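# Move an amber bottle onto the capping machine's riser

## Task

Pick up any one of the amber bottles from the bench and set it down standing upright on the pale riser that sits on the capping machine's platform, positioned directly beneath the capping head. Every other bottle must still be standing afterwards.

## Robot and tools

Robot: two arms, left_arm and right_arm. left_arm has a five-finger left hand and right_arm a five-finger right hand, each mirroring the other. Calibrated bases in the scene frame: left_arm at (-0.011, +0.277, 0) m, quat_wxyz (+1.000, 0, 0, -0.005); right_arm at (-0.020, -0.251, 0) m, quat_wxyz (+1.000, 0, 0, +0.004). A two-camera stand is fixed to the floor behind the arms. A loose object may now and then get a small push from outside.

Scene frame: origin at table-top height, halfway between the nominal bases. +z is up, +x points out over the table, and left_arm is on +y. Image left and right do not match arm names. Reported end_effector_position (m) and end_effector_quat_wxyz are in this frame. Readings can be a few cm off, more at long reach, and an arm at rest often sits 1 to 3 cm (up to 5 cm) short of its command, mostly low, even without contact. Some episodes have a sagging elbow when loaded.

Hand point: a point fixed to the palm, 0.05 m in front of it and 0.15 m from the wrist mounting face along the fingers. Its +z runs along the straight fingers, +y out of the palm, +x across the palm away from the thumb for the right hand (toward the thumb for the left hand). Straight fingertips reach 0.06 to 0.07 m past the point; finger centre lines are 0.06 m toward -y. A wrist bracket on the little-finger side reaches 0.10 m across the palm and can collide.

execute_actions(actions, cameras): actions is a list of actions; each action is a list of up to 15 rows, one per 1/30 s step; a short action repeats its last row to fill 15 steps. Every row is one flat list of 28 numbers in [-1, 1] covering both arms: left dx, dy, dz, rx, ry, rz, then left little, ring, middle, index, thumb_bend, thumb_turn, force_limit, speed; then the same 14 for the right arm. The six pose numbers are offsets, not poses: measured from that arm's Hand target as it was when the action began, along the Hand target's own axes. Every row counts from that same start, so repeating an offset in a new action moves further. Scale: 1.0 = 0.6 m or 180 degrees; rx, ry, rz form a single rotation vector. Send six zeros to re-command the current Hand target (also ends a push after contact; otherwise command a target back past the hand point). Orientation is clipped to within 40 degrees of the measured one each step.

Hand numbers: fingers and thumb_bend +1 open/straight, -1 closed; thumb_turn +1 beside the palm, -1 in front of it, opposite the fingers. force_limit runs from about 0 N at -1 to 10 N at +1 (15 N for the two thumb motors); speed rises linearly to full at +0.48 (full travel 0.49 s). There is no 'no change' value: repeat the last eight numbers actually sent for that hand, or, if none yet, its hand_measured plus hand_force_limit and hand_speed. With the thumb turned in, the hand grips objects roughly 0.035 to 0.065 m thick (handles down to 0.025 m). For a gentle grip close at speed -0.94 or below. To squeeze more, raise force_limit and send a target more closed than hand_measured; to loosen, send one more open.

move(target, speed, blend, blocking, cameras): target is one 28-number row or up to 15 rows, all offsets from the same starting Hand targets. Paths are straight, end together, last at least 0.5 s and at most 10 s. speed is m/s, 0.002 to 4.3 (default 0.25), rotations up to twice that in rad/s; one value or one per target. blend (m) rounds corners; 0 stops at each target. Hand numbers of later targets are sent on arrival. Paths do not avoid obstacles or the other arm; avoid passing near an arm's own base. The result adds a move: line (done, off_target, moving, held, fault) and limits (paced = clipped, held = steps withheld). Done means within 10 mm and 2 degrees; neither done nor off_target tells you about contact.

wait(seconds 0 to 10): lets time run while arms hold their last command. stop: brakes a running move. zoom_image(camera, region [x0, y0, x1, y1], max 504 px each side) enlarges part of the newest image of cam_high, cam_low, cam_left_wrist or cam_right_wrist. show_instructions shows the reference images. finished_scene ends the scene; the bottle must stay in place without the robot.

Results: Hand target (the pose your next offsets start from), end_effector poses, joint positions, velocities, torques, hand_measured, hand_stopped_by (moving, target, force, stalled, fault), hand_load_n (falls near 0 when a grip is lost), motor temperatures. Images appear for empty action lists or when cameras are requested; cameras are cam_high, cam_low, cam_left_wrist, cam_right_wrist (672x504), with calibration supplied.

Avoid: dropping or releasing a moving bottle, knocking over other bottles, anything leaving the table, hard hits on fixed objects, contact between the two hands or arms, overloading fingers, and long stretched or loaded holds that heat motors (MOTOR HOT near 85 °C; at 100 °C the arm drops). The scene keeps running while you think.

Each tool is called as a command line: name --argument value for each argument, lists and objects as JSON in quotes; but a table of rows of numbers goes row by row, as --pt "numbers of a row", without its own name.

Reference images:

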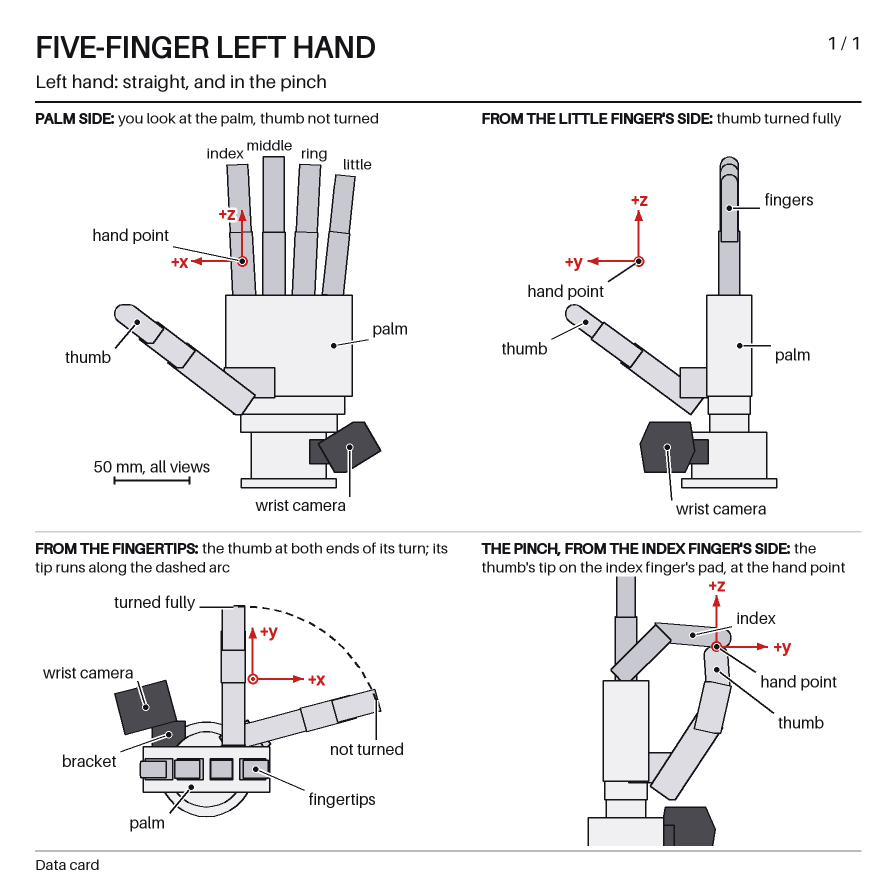

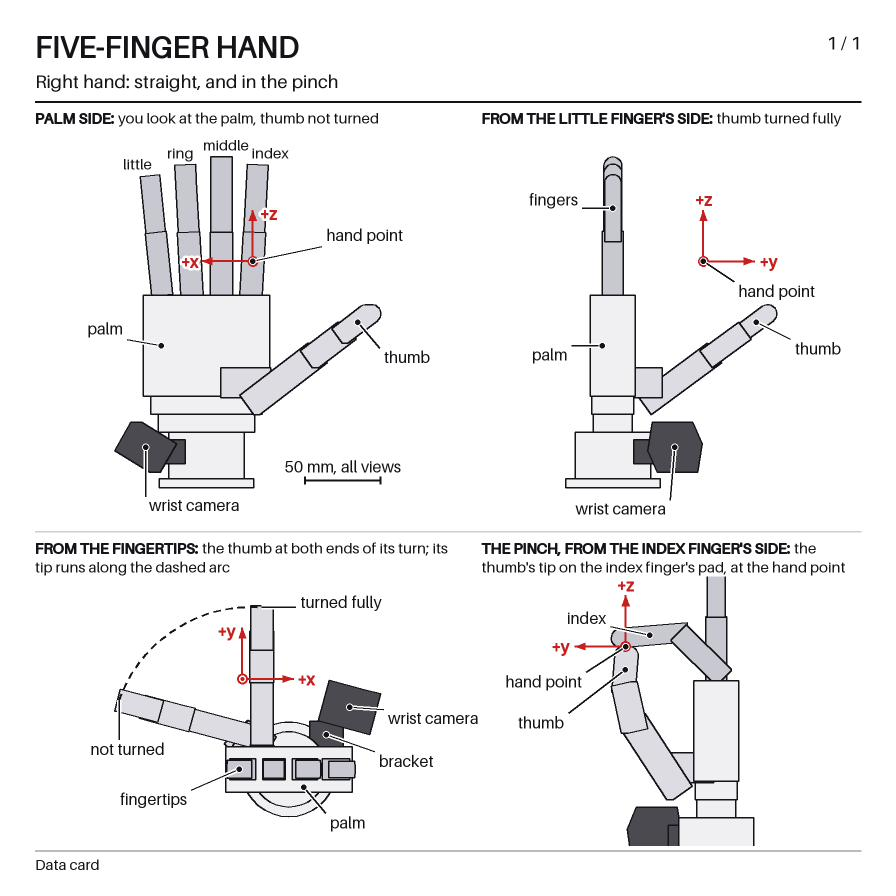

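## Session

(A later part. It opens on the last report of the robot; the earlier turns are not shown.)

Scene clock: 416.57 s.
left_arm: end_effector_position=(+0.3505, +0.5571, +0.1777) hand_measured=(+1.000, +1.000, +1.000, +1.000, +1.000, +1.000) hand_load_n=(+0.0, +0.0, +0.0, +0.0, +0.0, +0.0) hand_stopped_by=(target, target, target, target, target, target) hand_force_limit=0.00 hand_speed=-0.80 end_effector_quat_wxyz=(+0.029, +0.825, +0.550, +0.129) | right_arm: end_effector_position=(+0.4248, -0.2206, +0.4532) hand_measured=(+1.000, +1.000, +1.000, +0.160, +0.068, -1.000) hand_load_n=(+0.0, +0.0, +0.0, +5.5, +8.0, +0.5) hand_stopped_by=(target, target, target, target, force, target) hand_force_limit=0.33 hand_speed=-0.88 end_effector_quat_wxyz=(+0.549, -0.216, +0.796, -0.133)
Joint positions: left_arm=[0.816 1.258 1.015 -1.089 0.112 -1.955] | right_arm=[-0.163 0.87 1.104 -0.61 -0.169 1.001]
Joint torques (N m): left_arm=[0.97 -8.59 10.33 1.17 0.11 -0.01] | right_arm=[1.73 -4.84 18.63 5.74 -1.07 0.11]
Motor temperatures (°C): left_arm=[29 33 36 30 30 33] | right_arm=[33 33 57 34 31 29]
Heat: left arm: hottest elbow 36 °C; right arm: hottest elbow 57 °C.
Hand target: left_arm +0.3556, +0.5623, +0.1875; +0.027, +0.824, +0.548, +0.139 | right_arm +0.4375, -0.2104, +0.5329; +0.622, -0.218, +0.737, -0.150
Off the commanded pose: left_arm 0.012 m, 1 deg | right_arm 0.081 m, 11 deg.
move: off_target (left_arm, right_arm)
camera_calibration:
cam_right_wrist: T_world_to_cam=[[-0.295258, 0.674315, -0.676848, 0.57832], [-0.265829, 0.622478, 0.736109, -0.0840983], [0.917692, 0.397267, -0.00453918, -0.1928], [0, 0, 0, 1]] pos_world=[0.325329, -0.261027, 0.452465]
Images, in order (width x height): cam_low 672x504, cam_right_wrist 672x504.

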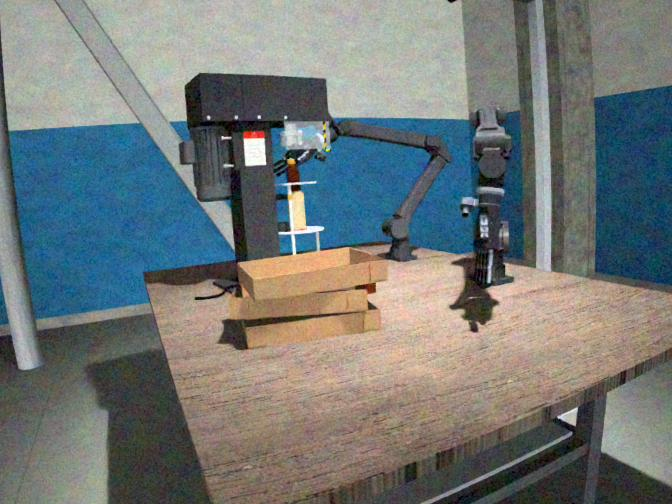

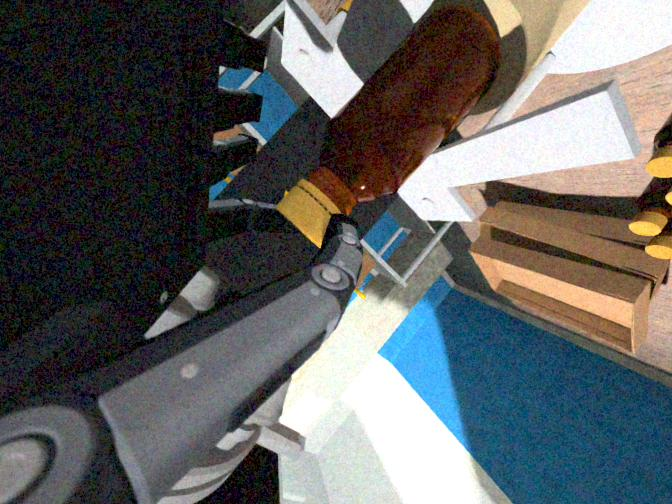

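move --target '[0,0,0,0,0,0,1,1,1,1,1,1,0,-0.8,-0.00993,0.01742,-0.00063,-0.0071,-0.0041,-0.0015,1,1,1,0.16,-0.8,-1,0.33,-0.88]' --speed 0.02 --cameras '["cam_low","cam_right_wrist"]'

zoom_image --camera "cam_low" --region '[270, 130, 350, 240]'

zoom_image --camera "cam_right_wrist" --region '[380, 0, 560, 160]'

Scene clock: 422.67 s.
left_arm: end_effector_position=(+0.3505, +0.5571, +0.1777) hand_measured=(+1.000, +1.000, +1.000, +1.000, +1.000, +1.000) hand_load_n=(+0.0, +0.0, +0.0, +0.0, +0.0, +0.0) hand_stopped_by=(target, target, target, target, target, target) hand_force_limit=0.00 hand_speed=-0.80 end_effector_quat_wxyz=(+0.029, +0.825, +0.550, +0.129) | right_arm: end_effector_position=(+0.4251, -0.2206, +0.4531) hand_measured=(+1.000, +1.000, +1.000, +0.160, +0.068, -1.000) hand_load_n=(+0.0, +0.0, +0.0, +5.5, +8.0, -0.5) hand_stopped_by=(target, target, target, target, force, target) hand_force_limit=0.33 hand_speed=-0.88 end_effector_quat_wxyz=(+0.550, -0.217, +0.795, -0.133)
Joint positions: left_arm=[0.816 1.258 1.015 -1.089 0.112 -1.955] | right_arm=[-0.164 0.87 1.103 -0.605 -0.173 1]
Joint torques (N m): left_arm=[1.44 -8.12 10.28 1.17 0.11 -0.01] | right_arm=[3.37 -5.13 18.66 5.56 -1.15 0.16]
Motor temperatures (°C): left_arm=[29 33 36 30 30 33] | right_arm=[33 33 57 34 31 29]
Heat: left arm: hottest elbow 36 °C; right arm: hottest elbow 57 °C.
Hand target: left_arm +0.3556, +0.5623, +0.1875; +0.027, +0.824, +0.548, +0.139 | right_arm +0.4366, -0.1985, +0.5329; +0.624, -0.228, +0.734, -0.142
Off the commanded pose: left_arm 0.012 m, 1 deg | right_arm 0.084 m, 11 deg.
move: off_target (left_arm, right_arm)
camera_calibration:
cam_right_wrist: T_world_to_cam=[[-0.295032, 0.673234, -0.678021, 0.578573], [-0.269612, 0.622114, 0.73504, -0.0818852], [0.91666, 0.399663, -0.00203188, -0.193314], [0, 0, 0, 1]] pos_world=[0.325824, -0.261313, 0.452081]
Images, in order (width x height): cam_low 672x504, cam_right_wrist 672x504.

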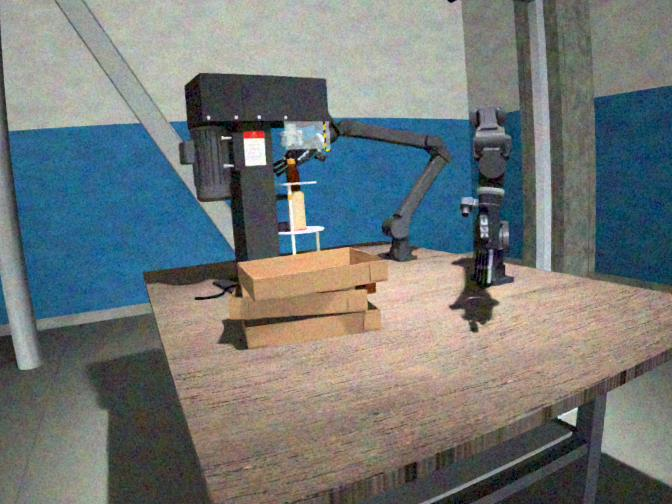

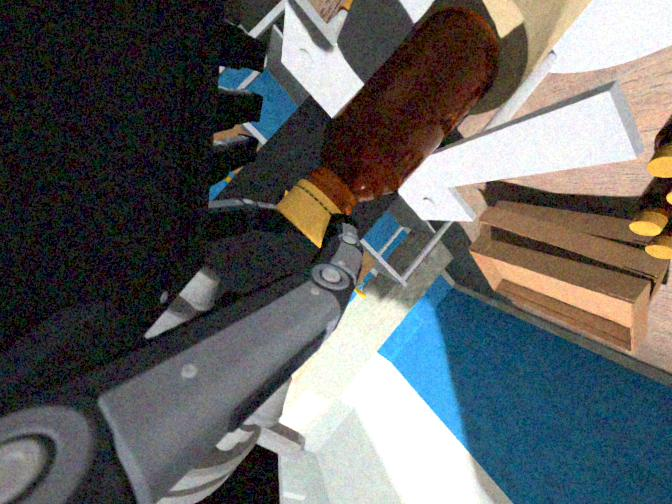

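Scaled by 4.582 from the camera's 672x504 image, which has a finer 960x720 frame.

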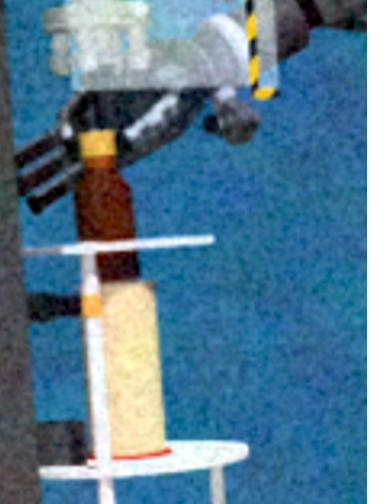

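Scaled by 2.800 from the camera's 672x504 image, which has a finer 960x720 frame.

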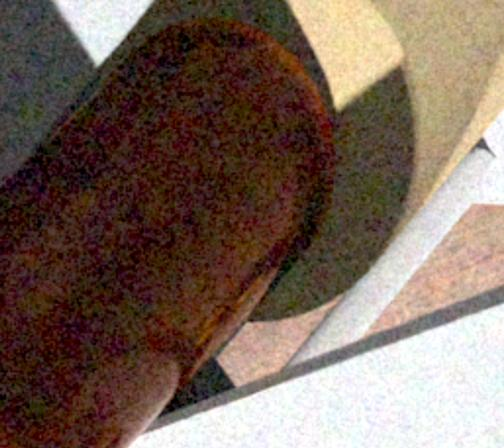

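move --target '[0,0,0,0,0,0,1,1,1,1,1,1,0,-0.8,-0.0053,0.0093,-0.0003,-0.00378,-0.00219,-0.0008,1,1,1,0.16,-0.8,-1,0.33,-0.88]' --speed 0.02

Scene clock: 424.67 s.
left_arm: end_effector_position=(+0.3505, +0.5571, +0.1777) hand_measured=(+1.000, +1.000, +1.000, +1.000, +1.000, +1.000) hand_load_n=(+0.0, +0.0, +0.0, +0.0, +0.0, +0.0) hand_stopped_by=(target, target, target, target, target, target) hand_force_limit=0.00 hand_speed=-0.80 end_effector_quat_wxyz=(+0.029, +0.825, +0.550, +0.129) | right_arm: end_effector_position=(+0.4251, -0.2202, +0.4530) hand_measured=(+1.000, +1.000, +1.000, +0.160, +0.068, -1.000) hand_load_n=(+0.0, -0.5, +0.0, +5.5, +7.5, -0.5) hand_stopped_by=(target, target, target, target, force, target) hand_force_limit=0.33 hand_speed=-0.88 end_effector_quat_wxyz=(+0.551, -0.218, +0.795, -0.132)
Joint positions: left_arm=[0.816 1.258 1.015 -1.089 0.112 -1.955] | right_arm=[-0.164 0.87 1.102 -0.604 -0.175 1]
Joint torques (N m): left_arm=[0.91 -8.35 10.21 1.22 0.11 -0.05] | right_arm=[4.13 -5.07 18.66 5.53 -1.18 0.15]
Motor temperatures (°C): left_arm=[29 33 36 30 30 33] | right_arm=[33 33 58 34 31 29]
Heat: left arm: hottest elbow 36 °C; right arm: hottest elbow 58 °C.
Hand target: left_arm +0.3556, +0.5623, +0.1875; +0.027, +0.824, +0.548, +0.139 | right_arm +0.4359, -0.1921, +0.5329; +0.625, -0.233, +0.733, -0.137
Off the commanded pose: left_arm 0.012 m, 1 deg | right_arm 0.085 m, 11 deg.
move: off_target (left_arm, right_arm)

move --target '[0,0,0,0,0,0,1,1,1,1,1,1,0,-0.8,-0.0053,0.0093,-0.0003,-0.00378,-0.00219,-0.0008,1,1,1,0.16,-0.8,-1,0.33,-0.88]' --speed 0.02 --cameras '["cam_low","cam_right_wrist"]'

zoom_image --camera "cam_right_wrist" --region '[380, 0, 560, 160]'

Scene clock: 426.43 s.
left_arm: end_effector_position=(+0.3505, +0.5571, +0.1777) hand_measured=(+1.000, +1.000, +1.000, +1.000, +1.000, +1.000) hand_load_n=(+0.0, +0.0, +0.0, +0.0, +0.0, +0.0) hand_stopped_by=(target, target, target, target, target, target) hand_force_limit=0.00 hand_speed=-0.80 end_effector_quat_wxyz=(+0.029, +0.825, +0.550, +0.129) | right_arm: end_effector_position=(+0.4253, -0.2201, +0.4531) hand_measured=(+1.000, +1.000, +1.000, +0.160, +0.068, -1.000) hand_load_n=(+0.0, +0.0, +0.0, +5.5, +7.5, -1.0) hand_stopped_by=(target, target, target, target, force, target) hand_force_limit=0.33 hand_speed=-0.88 end_effector_quat_wxyz=(+0.551, -0.218, +0.794, -0.132)
Joint positions: left_arm=[0.816 1.258 1.015 -1.089 0.112 -1.955] | right_arm=[-0.164 0.87 1.101 -0.602 -0.176 1]
Joint torques (N m): left_arm=[0.85 -8.12 10.28 1.11 0.11 0] | right_arm=[5.13 -5.25 18.74 5.39 -1.25 0.15]
Motor temperatures (°C): left_arm=[29 33 36 30 30 33] | right_arm=[33 33 59 34 31 29]
Heat: left arm: hottest elbow 36 °C; right arm: hottest elbow 59 °C.
Hand target: left_arm +0.3556, +0.5623, +0.1875; +0.027, +0.824, +0.548, +0.139 | right_arm +0.4351, -0.1858, +0.5331; +0.626, -0.238, +0.731, -0.133
Off the commanded pose: left_arm 0.012 m, 1 deg | right_arm 0.087 m, 11 deg.
move: off_target (left_arm, right_arm)
camera_calibration:
cam_right_wrist: T_world_to_cam=[[-0.295575, 0.672945, -0.678072, 0.578512], [-0.272892, 0.620734, 0.734996, -0.0810713], [0.915514, 0.402287, 0.000168112, -0.193606], [0, 0, 0, 1]] pos_world=[0.326119, -0.261098, 0.451892]
Images, in order (width x height): cam_low 672x504, cam_right_wrist 672x504.

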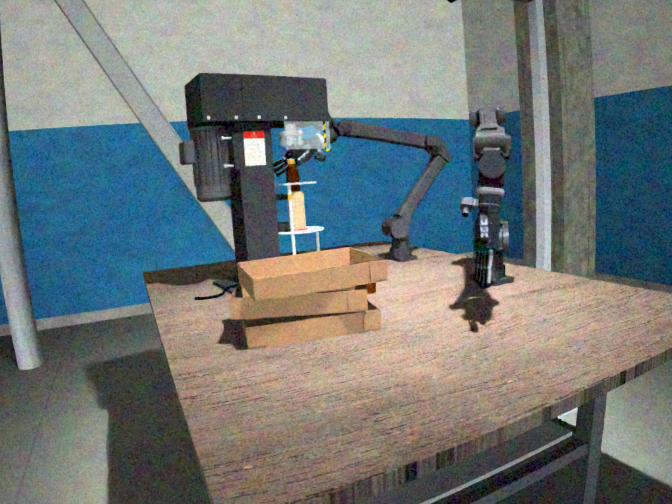

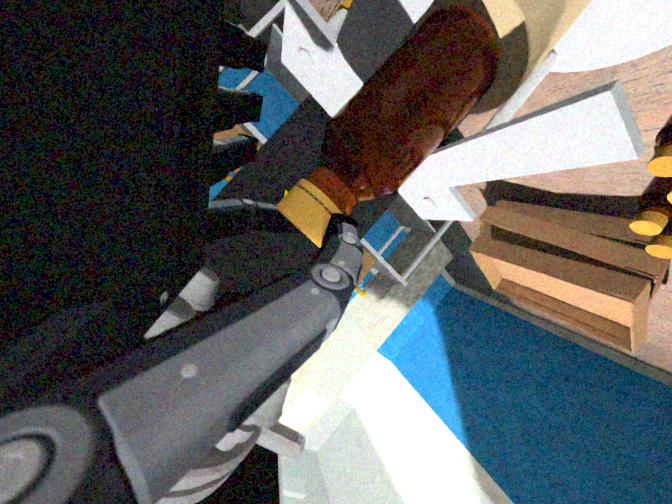

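Scaled by 2.800 from the camera's 672x504 image, which has a finer 960x720 frame.

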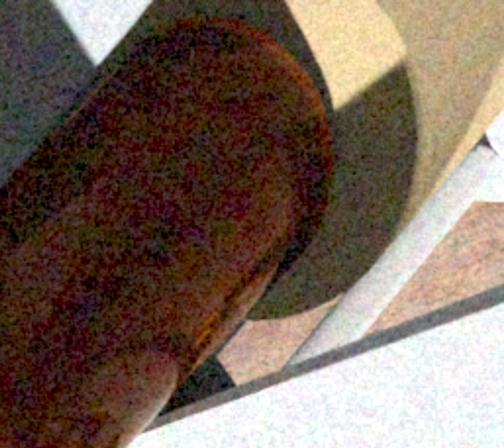

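move --target '[0,0,0,0,0,0,1,1,1,1,1,1,0,-0.8,0.0029,-0.00365,-0.00378,-0.01891,-0.01093,-0.00404,1,1,1,0.16,-0.8,-1,0.33,-0.88]' --speed 0.02 --cameras '["cam_low","cam_right_wrist"]'

zoom_image --camera "cam_right_wrist" --region '[380, 0, 560, 160]'

zoom_image --camera "cam_low" --region '[270, 130, 350, 240]'

Scene clock: 442.90 s.
left_arm: end_effector_position=(+0.3505, +0.5571, +0.1777) hand_measured=(+1.000, +1.000, +1.000, +1.000, +1.000, +1.000) hand_load_n=(+0.0, +0.0, +0.5, +0.0, +0.5, +0.0) hand_stopped_by=(target, target, target, target, target, target) hand_force_limit=0.00 hand_speed=-0.80 end_effector_quat_wxyz=(+0.029, +0.825, +0.550, +0.129) | right_arm: end_effector_position=(+0.4241, -0.2144, +0.4520) hand_measured=(+1.000, +1.000, +1.000, +0.160, +0.068, -1.000) hand_load_n=(+0.0, +0.0, +0.0, +4.5, +6.5, +0.0) hand_stopped_by=(target, target, target, target, force, target) hand_force_limit=0.33 hand_speed=-0.88 end_effector_quat_wxyz=(+0.560, -0.236, +0.788, -0.101)
Joint positions: left_arm=[0.816 1.258 1.015 -1.089 0.112 -1.955] | right_arm=[-0.193 0.884 1.098 -0.591 -0.277 0.994]
Joint torques (N m): left_arm=[1.44 -8.35 10.32 1.22 0.11 -0.01] | right_arm=[3.31 -5.3 19.67 5.12 -1.88 -0.05]
Motor temperatures (°C): left_arm=[29 33 36 30 30 33] | right_arm=[34 33 64 35 32 29]
Heat: left arm: hottest elbow 36 °C; right arm: hottest elbow 64 °C.
Hand target: left_arm +0.3556, +0.5623, +0.1875; +0.027, +0.824, +0.548, +0.139 | right_arm +0.4331, -0.1887, +0.5328; +0.630, -0.264, +0.722, -0.111
Off the commanded pose: left_arm 0.012 m, 1 deg | right_arm 0.085 m, 12 deg.
move: off_target (left_arm, right_arm)
camera_calibration:
cam_right_wrist: T_world_to_cam=[[-0.340794, 0.672667, -0.656794, 0.583029], [-0.314564, 0.576762, 0.75392, -0.0844397], [0.885951, 0.463535, 0.0150403, -0.175864], [0, 0, 0, 1]] pos_world=[0.327938, -0.261963, 0.449236]
Images, in order (width x height): cam_low 672x504, cam_right_wrist 672x504.

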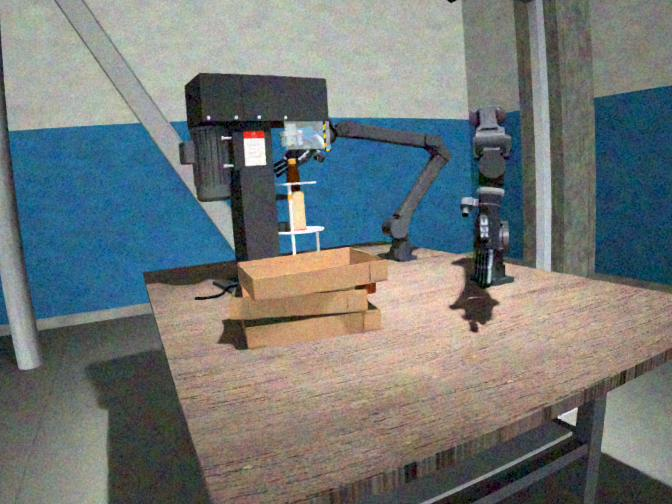

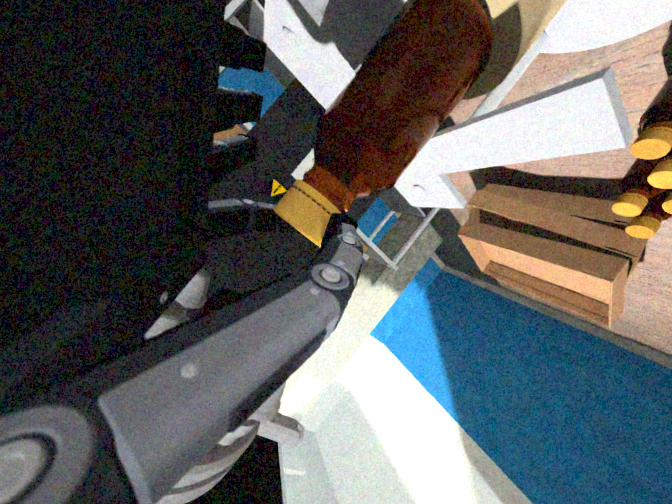

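Scaled by 2.800 from the camera's 672x504 image, which has a finer 960x720 frame.

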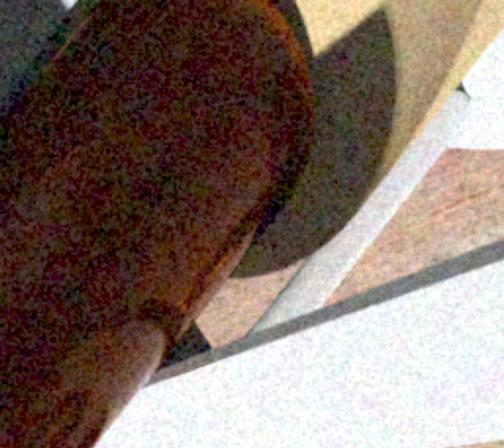

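Scaled by 4.582 from the camera's 672x504 image, which has a finer 960x720 frame.

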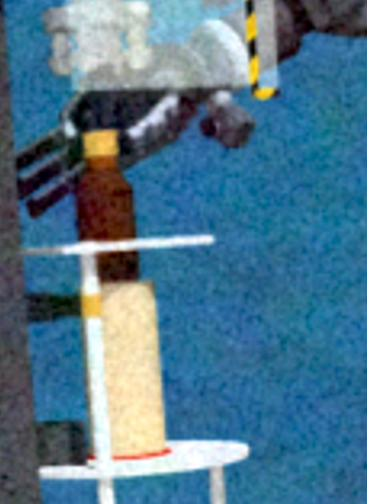

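move --target '[0,0,0,0,0,0,1,1,1,1,1,1,0,-0.8,-0.0004,0.003,-0.00617,-0.0189,-0.01094,-0.00404,1,1,1,0.16,-0.8,-1,0.33,-0.88]' --speed 0.02 --cameras '["cam_low","cam_right_wrist"]'

zoom_image --camera "cam_right_wrist" --region '[380, 0, 560, 160]'

zoom_image --camera "cam_low" --region '[270, 130, 350, 240]'

Scene clock: 448.83 s.
left_arm: end_effector_position=(+0.3505, +0.5571, +0.1777) hand_measured=(+1.000, +1.000, +1.000, +1.000, +1.000, +1.000) hand_load_n=(+0.0, +0.0, +0.0, +0.0, +0.0, +0.0) hand_stopped_by=(target, target, target, target, target, target) hand_force_limit=0.00 hand_speed=-0.80 end_effector_quat_wxyz=(+0.029, +0.825, +0.550, +0.129) | right_arm: end_effector_position=(+0.4223, -0.2104, +0.4513) hand_measured=(+1.000, +1.000, +1.000, +0.160, +0.068, -1.000) hand_load_n=(+0.0, -0.5, +0.0, +4.0, +5.5, +0.5) hand_stopped_by=(target, target, target, target, force, target) hand_force_limit=0.33 hand_speed=-0.88 end_effector_quat_wxyz=(+0.567, -0.259, +0.779, -0.071)
Joint positions: left_arm=[0.816 1.258 1.015 -1.089 0.112 -1.955] | right_arm=[-0.225 0.901 1.098 -0.581 -0.385 0.975]
Joint torques (N m): left_arm=[1.2 -8.47 10.32 1.09 0.1 -0.02] | right_arm=[3.43 -5.48 20.33 4.63 -1.76 -0.09]
Motor temperatures (°C): left_arm=[29 33 36 30 30 33] | right_arm=[33 33 63 34 33 29]
Heat: left arm: hottest elbow 36 °C; right arm: hottest elbow 63 °C.
Hand target: left_arm +0.3556, +0.5623, +0.1875; +0.027, +0.824, +0.548, +0.139 | right_arm +0.4291, -0.1877, +0.5328; +0.633, -0.289, +0.713, -0.089
Off the commanded pose: left_arm 0.012 m, 1 deg | right_arm 0.085 m, 11 deg.
move: off_target (left_arm, right_arm)
camera_calibration:
cam_right_wrist: T_world_to_cam=[[-0.387687, 0.660575, -0.642915, 0.590242], [-0.359122, 0.534116, 0.765344, -0.082025], [0.848959, 0.527598, 0.0301569, -0.153892], [0, 0, 0, 1]] pos_world=[0.33002, -0.264895, 0.446893]
Images, in order (width x height): cam_low 672x504, cam_right_wrist 672x504.

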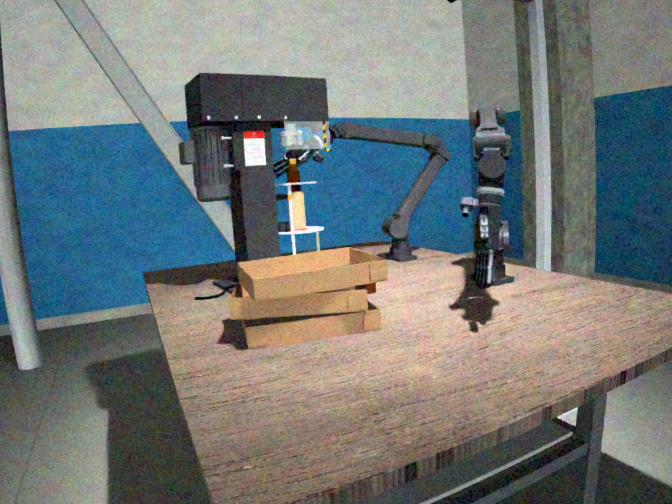

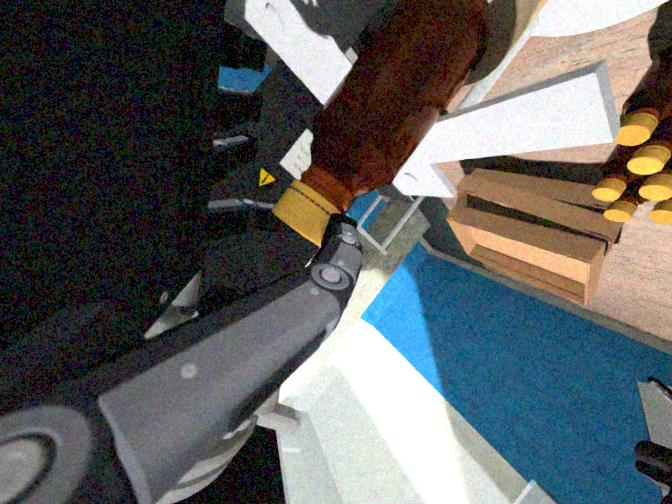

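Scaled by 2.800 from the camera's 672x504 image, which has a finer 960x720 frame.

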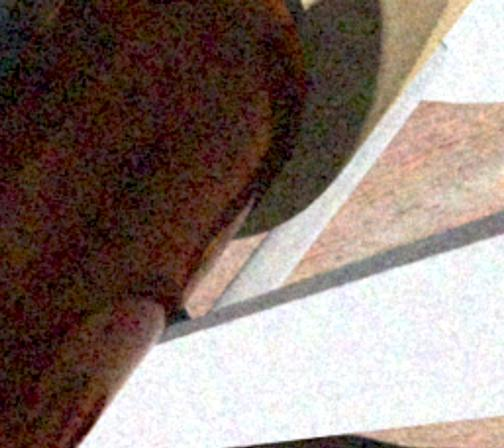

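Scaled by 4.582 from the camera's 672x504 image, which has a finer 960x720 frame.

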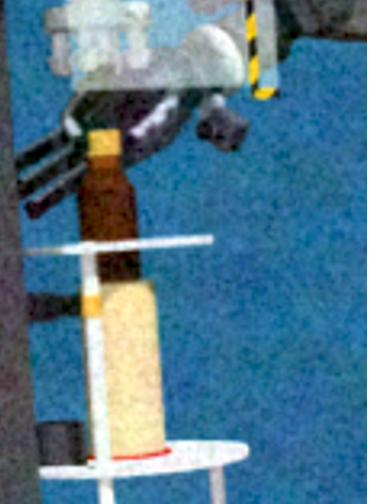

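wait --seconds 0.1 --cameras '["cam_high"]'

zoom_image --camera "cam_high" --region '[220, 130, 320, 230]'

Scene clock: 451.10 s.
left_arm: end_effector_position=(+0.3505, +0.5571, +0.1777) hand_measured=(+1.000, +1.000, +1.000, +1.000, +1.000, +1.000) hand_load_n=(+0.0, +0.0, +0.0, +0.0, +0.0, +0.0) hand_stopped_by=(target, target, target, target, target, target) hand_force_limit=0.00 hand_speed=-0.80 end_effector_quat_wxyz=(+0.029, +0.825, +0.550, +0.129) | right_arm: end_effector_position=(+0.4223, -0.2104, +0.4513) hand_measured=(+1.000, +1.000, +1.000, +0.160, +0.068, -1.000) hand_load_n=(+0.0, +0.0, +0.0, +4.0, +5.5, +0.0) hand_stopped_by=(target, target, target, target, force, target) hand_force_limit=0.33 hand_speed=-0.88 end_effector_quat_wxyz=(+0.567, -0.259, +0.779, -0.071)
Joint positions: left_arm=[0.816 1.258 1.015 -1.089 0.112 -1.955] | right_arm=[-0.225 0.901 1.098 -0.581 -0.385 0.975]
Joint torques (N m): left_arm=[1.38 -8.35 10.25 1.25 0.11 -0.02] | right_arm=[3.02 -5.48 20.3 4.78 -1.75 -0.11]
Motor temperatures (°C): left_arm=[29 33 36 30 30 33] | right_arm=[33 33 63 34 33 29]
Heat: left arm: hottest elbow 36 °C; right arm: hottest elbow 63 °C.
Hand target: left_arm +0.3556, +0.5623, +0.1875; +0.027, +0.824, +0.548, +0.139 | right_arm +0.4291, -0.1877, +0.5328; +0.633, -0.289, +0.713, -0.089
Off the commanded pose: left_arm 0.012 m, 1 deg | right_arm 0.085 m, 11 deg.
wait: 0.10 s; at rest from the start
Images, in order (width x height): cam_high 672x504.

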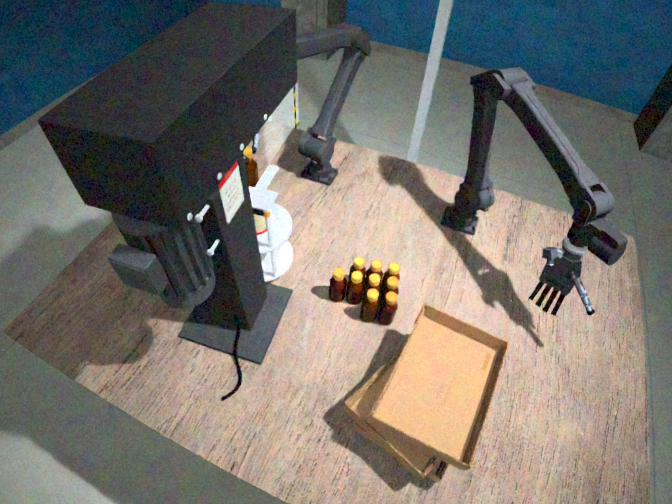

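Scaled by 5.040 from the camera's 672x504 image, which has a finer 960x720 frame.

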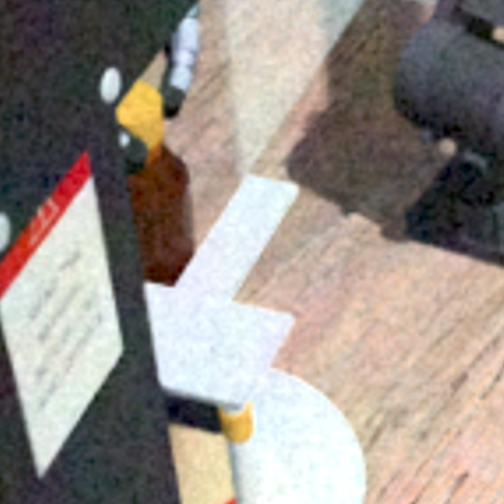

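move --target '[0,0,0,0,0,0,1,1,1,1,1,1,0,-0.8,-0.0041,-0.00147,-0.0041,-0.0153,0.02646,0,1,1,1,0.16,-0.8,-1,0.33,-0.88]' --speed 0.03 --cameras '["cam_low","cam_right_wrist"]'

zoom_image --camera "cam_low" --region '[270, 130, 350, 240]'

zoom_image --camera "cam_right_wrist" --region '[380, 0, 560, 160]'

Scene clock: 462.67 s.
left_arm: end_effector_position=(+0.3505, +0.5571, +0.1777) hand_measured=(+1.000, +1.000, +1.000, +1.000, +1.000, +1.000) hand_load_n=(+0.0, +0.0, +0.0, +0.0, -0.5, +0.0) hand_stopped_by=(target, target, target, target, target, target) hand_force_limit=0.00 hand_speed=-0.80 end_effector_quat_wxyz=(+0.029, +0.825, +0.550, +0.129) | right_arm: end_effector_position=(+0.4144, -0.2109, +0.4490) hand_measured=(+1.000, +1.000, +1.000, +0.160, +0.068, -1.000) hand_load_n=(+0.0, +0.0, +0.0, +2.5, +3.5, -1.0) hand_stopped_by=(target, target, target, target, force, target) hand_force_limit=0.33 hand_speed=-0.88 end_effector_quat_wxyz=(+0.540, -0.270, +0.794, -0.070)
Joint positions: left_arm=[0.816 1.258 1.015 -1.089 0.112 -1.955] | right_arm=[-0.227 0.908 1.143 -0.689 -0.379 0.936]
Joint torques (N m): left_arm=[1.44 -8.41 10.39 1.14 0.11 0.01] | right_arm=[3.31 -3.6 24.25 2.74 -1.49 -0.1]
Motor temperatures (°C): left_arm=[29 33 36 30 30 33] | right_arm=[33 33 63 34 34 29]
Heat: left arm: hottest elbow 36 °C; right arm: hottest elbow 63 °C.
Hand target: left_arm +0.3556, +0.5623, +0.1875; +0.027, +0.824, +0.548, +0.139 | right_arm +0.4272, -0.1878, +0.5359; +0.596, -0.300, +0.740, -0.084
Off the commanded pose: left_arm 0.012 m, 1 deg | right_arm 0.091 m, 10 deg.
move: off_target (left_arm, right_arm)
camera_calibration:
cam_right_wrist: T_world_to_cam=[[-0.432506, 0.643141, -0.631909, 0.596079], [-0.31435, 0.549314, 0.774234, -0.102179], [0.845057, 0.533502, -0.0354108, -0.114521], [0, 0, 0, 1]] pos_world=[0.322465, -0.266137, 0.451723]
Images, in order (width x height): cam_low 672x504, cam_right_wrist 672x504.

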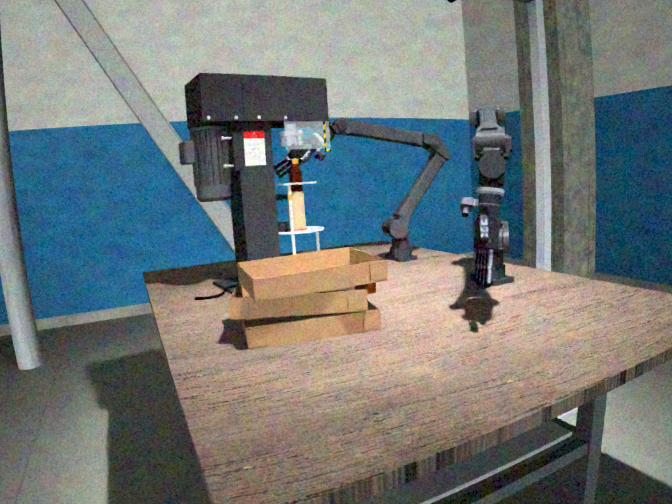

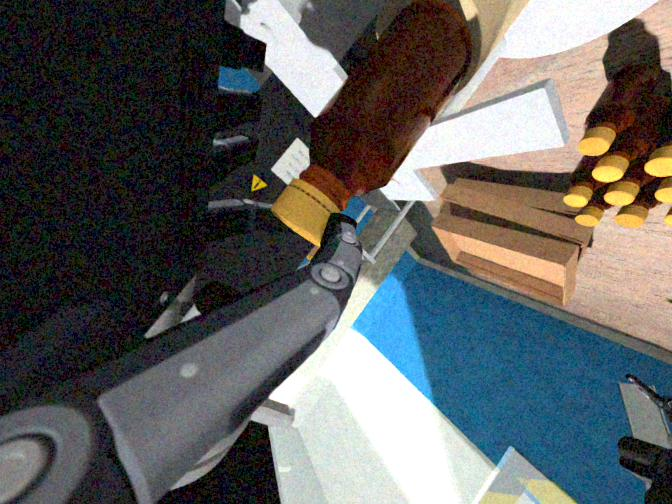

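Scaled by 4.582 from the camera's 672x504 image, which has a finer 960x720 frame.

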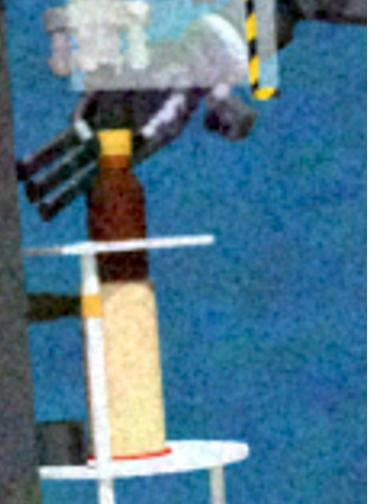

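Scaled by 2.800 from the camera's 672x504 image, which has a finer 960x720 frame.

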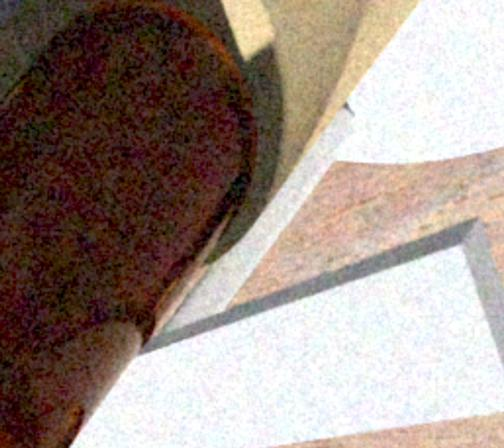

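move --target '[0,0,0,0,0,0,1,1,1,1,1,1,0,-0.8,0.01,0.003,0.013,0,0,0,1,1,1,0.16,-0.8,-1,0.33,-0.88]' --speed 0.02 --cameras '["cam_low","cam_right_wrist"]'

zoom_image --camera "cam_low" --region '[270, 130, 350, 240]'

zoom_image --camera "cam_right_wrist" --region '[380, 0, 560, 160]'

Scene clock: 468.73 s.
left_arm: end_effector_position=(+0.3505, +0.5571, +0.1777) hand_measured=(+1.000, +1.000, +1.000, +1.000, +1.000, +1.000) hand_load_n=(+0.0, +0.0, +0.0, +0.0, +0.0, +0.0) hand_stopped_by=(target, target, target, target, target, target) hand_force_limit=0.00 hand_speed=-0.80 end_effector_quat_wxyz=(+0.029, +0.825, +0.550, +0.129) | right_arm: end_effector_position=(+0.4145, -0.2111, +0.4486) hand_measured=(+1.000, +1.000, +1.000, +0.160, +0.068, -1.000) hand_load_n=(+0.0, +0.0, +0.0, +2.5, +3.0, -0.5) hand_stopped_by=(target, target, target, target, force, target) hand_force_limit=0.33 hand_speed=-0.88 end_effector_quat_wxyz=(+0.539, -0.270, +0.795, -0.070)
Joint positions: left_arm=[0.816 1.258 1.015 -1.089 0.112 -1.955] | right_arm=[-0.227 0.909 1.143 -0.689 -0.378 0.935]
Joint torques (N m): left_arm=[1.2 -8.35 10.35 1.22 0.1 0] | right_arm=[3.66 -3.31 22.95 3.6 -1.37 -0.08]
Motor temperatures (°C): left_arm=[29 33 36 30 30 33] | right_arm=[33 33 63 34 34 29]
Heat: left arm: hottest elbow 36 °C; right arm: hottest elbow 63 °C.
Hand target: left_arm +0.3556, +0.5623, +0.1875; +0.027, +0.824, +0.548, +0.139 | right_arm +0.4331, -0.1878, +0.5279; +0.596, -0.300, +0.740, -0.084
Off the commanded pose: left_arm 0.012 m, 1 deg | right_arm 0.085 m, 10 deg.
move: off_target (left_arm, right_arm)
camera_calibration:
cam_right_wrist: T_world_to_cam=[[-0.432676, 0.642511, -0.632433, 0.596182], [-0.313771, 0.55032, 0.773754, -0.101636], [0.845186, 0.533224, -0.036509, -0.11418], [0, 0, 0, 1]] pos_world=[0.322566, -0.266238, 0.451518]
Images, in order (width x height): cam_low 672x504, cam_right_wrist 672x504.

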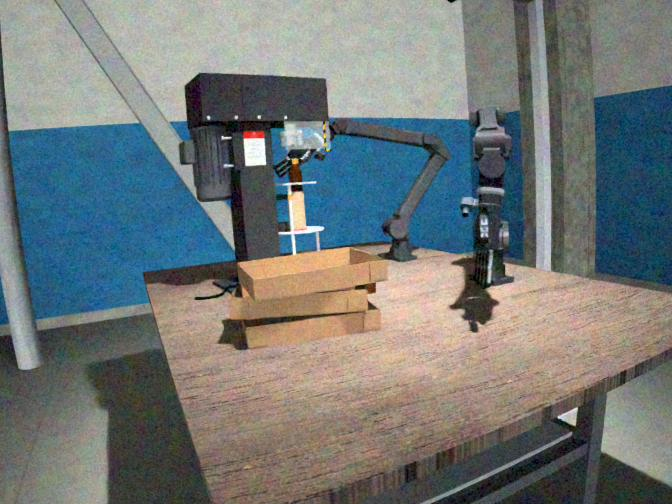

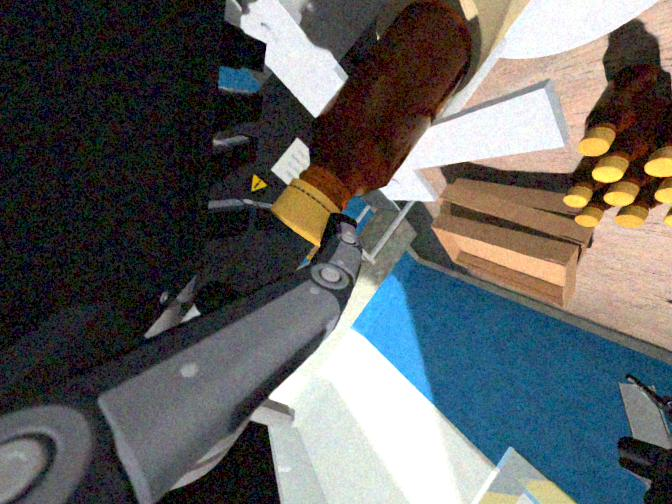

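Scaled by 4.582 from the camera's 672x504 image, which has a finer 960x720 frame.

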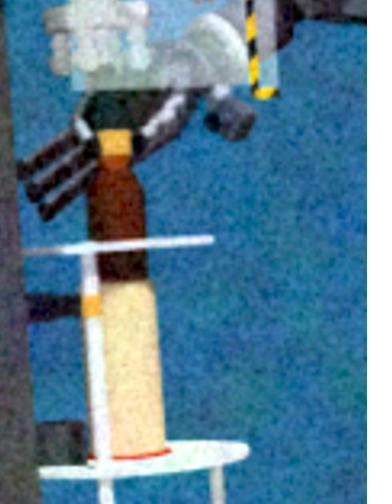

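Scaled by 2.800 from the camera's 672x504 image, which has a finer 960x720 frame.

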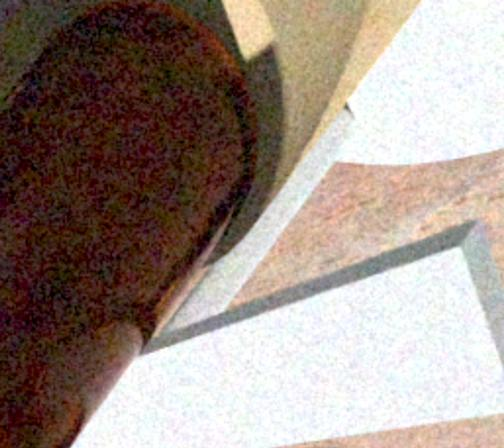

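move --target '[0,0,0,0,0,0,1,1,1,1,1,1,0,-0.8,0.01627,0.00849,0.0086,0,0,0,1,1,1,0.16,-0.8,-1,0.33,-0.88]' --speed 0.03 --cameras '["cam_low"]'

zoom_image --camera "cam_low" --region '[270, 130, 350, 240]'

Scene clock: 471.70 s.
left_arm: end_effector_position=(+0.3505, +0.5571, +0.1777) hand_measured=(+1.000, +1.000, +1.000, +1.000, +1.000, +1.000) hand_load_n=(+0.0, +0.0, +0.0, +0.0, +0.0, +0.0) hand_stopped_by=(target, target, target, target, target, target) hand_force_limit=0.00 hand_speed=-0.80 end_effector_quat_wxyz=(+0.029, +0.825, +0.550, +0.129) | right_arm: end_effector_position=(+0.4148, -0.2113, +0.4491) hand_measured=(+1.000, +1.000, +1.000, +0.160, +0.068, -1.000) hand_load_n=(+0.0, +0.0, +0.0, +3.0, +3.0, -0.5) hand_stopped_by=(target, target, target, target, force, target) hand_force_limit=0.33 hand_speed=-0.88 end_effector_quat_wxyz=(+0.540, -0.272, +0.793, -0.072)
Joint positions: left_arm=[0.816 1.258 1.015 -1.089 0.112 -1.955] | right_arm=[-0.227 0.909 1.143 -0.686 -0.377 0.931]
Joint torques (N m): left_arm=[1.26 -8.53 10.25 1.33 0.11 -0.02] | right_arm=[4.13 -3.19 20.31 4.53 -1.28 0]
Motor temperatures (°C): left_arm=[29 33 36 30 30 33] | right_arm=[33 33 64 34 34 29]
Heat: left arm: hottest elbow 36 °C; right arm: hottest elbow 64 °C.
Hand target: left_arm +0.3556, +0.5623, +0.1875; +0.027, +0.824, +0.548, +0.139 | right_arm +0.4350, -0.1877, +0.5159; +0.596, -0.300, +0.740, -0.084
Off the commanded pose: left_arm 0.012 m, 1 deg | right_arm 0.074 m, 9 deg.
move: off_target (left_arm, right_arm)
Images, in order (width x height): cam_low 672x504.

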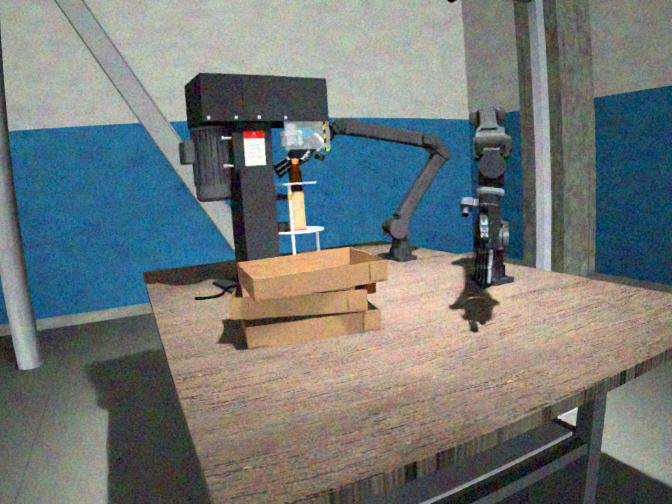

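Scaled by 4.582 from the camera's 672x504 image, which has a finer 960x720 frame.

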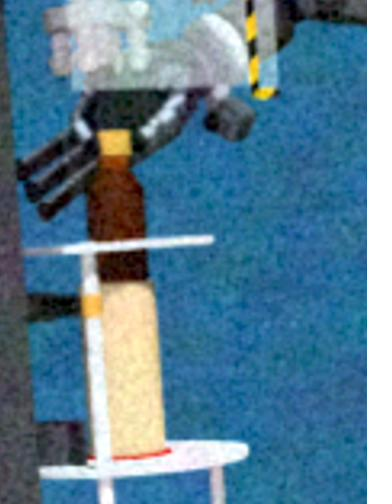

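move --target '[0,0,0,0,0,0,1,1,1,1,1,1,0,-0.8,0,0,0,0,0,0,1,1,1,0.16,0.4,-1,0.33,-0.8]' --speed 0.03 --cameras '["cam_low","cam_right_wrist"]'

zoom_image --camera "cam_low" --region '[270, 130, 350, 240]'

Scene clock: 475.10 s.
left_arm: end_effector_position=(+0.3505, +0.5571, +0.1777) hand_measured=(+1.000, +1.000, +1.000, +1.000, +1.000, +1.000) hand_load_n=(+0.0, +0.0, +0.0, +0.0, +0.0, +0.0) hand_stopped_by=(target, target, target, target, target, target) hand_force_limit=0.00 hand_speed=-0.80 end_effector_quat_wxyz=(+0.029, +0.825, +0.550, +0.129) | right_arm: end_effector_position=(+0.4150, -0.2113, +0.4489) hand_measured=(+1.000, +1.000, +1.000, +0.160, +0.400, -1.000) hand_load_n=(+0.0, +0.0, +0.0, +0.5, +0.0, +0.0) hand_stopped_by=(target, target, target, target, target, target) hand_force_limit=0.33 hand_speed=-0.80 end_effector_quat_wxyz=(+0.540, -0.272, +0.793, -0.073)
Joint positions: left_arm=[0.816 1.258 1.015 -1.089 0.112 -1.955] | right_arm=[-0.227 0.909 1.143 -0.686 -0.377 0.93]
Joint torques (N m): left_arm=[1.38 -8.53 10.21 1.17 0.12 -0.02] | right_arm=[3.72 -3.25 20.31 4.59 -1.31 0]
Motor temperatures (°C): left_arm=[29 33 36 30 30 33] | right_arm=[33 33 64 34 34 29]
Heat: left arm: hottest elbow 36 °C; right arm: hottest elbow 64 °C.
Hand target: left_arm +0.3556, +0.5623, +0.1875; +0.027, +0.824, +0.548, +0.139 | right_arm +0.4352, -0.1877, +0.5158; +0.596, -0.300, +0.740, -0.084
Off the commanded pose: left_arm 0.012 m, 1 deg | right_arm 0.074 m, 9 deg.
move: off_target (left_arm, right_arm)
camera_calibration:
cam_right_wrist: T_world_to_cam=[[-0.4311, 0.638357, -0.637694, 0.597475], [-0.317907, 0.553963, 0.769454, -0.0971052], [0.844446, 0.534439, -0.0358757, -0.114109], [0, 0, 0, 1]] pos_world=[0.32306, -0.266625, 0.45163]
Images, in order (width x height): cam_low 672x504, cam_right_wrist 672x504.

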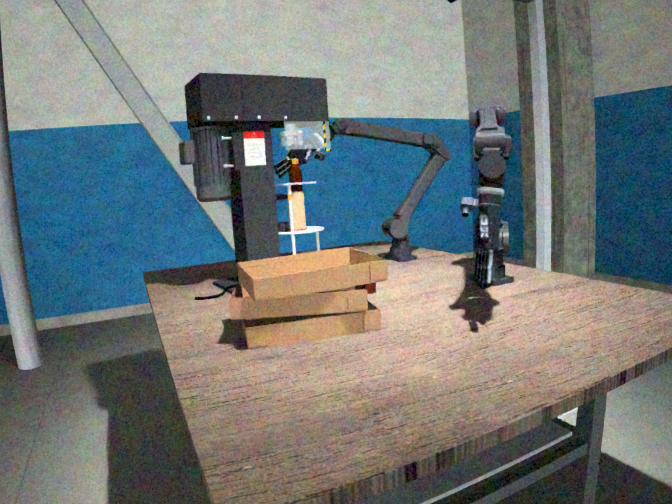

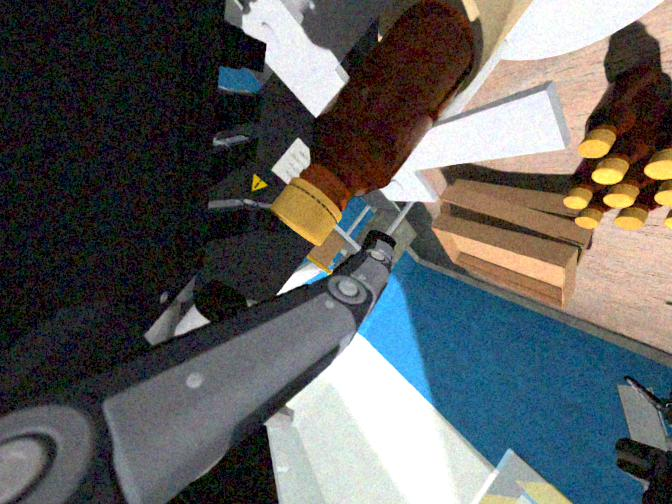

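Scaled by 4.582 from the camera's 672x504 image, which has a finer 960x720 frame.

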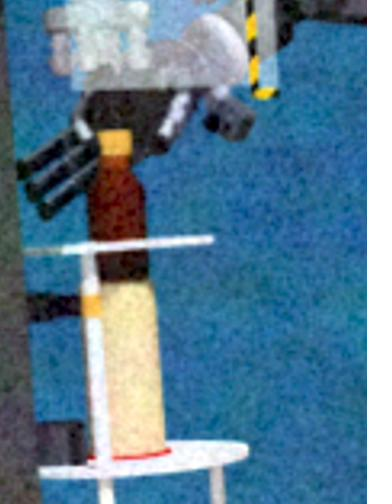

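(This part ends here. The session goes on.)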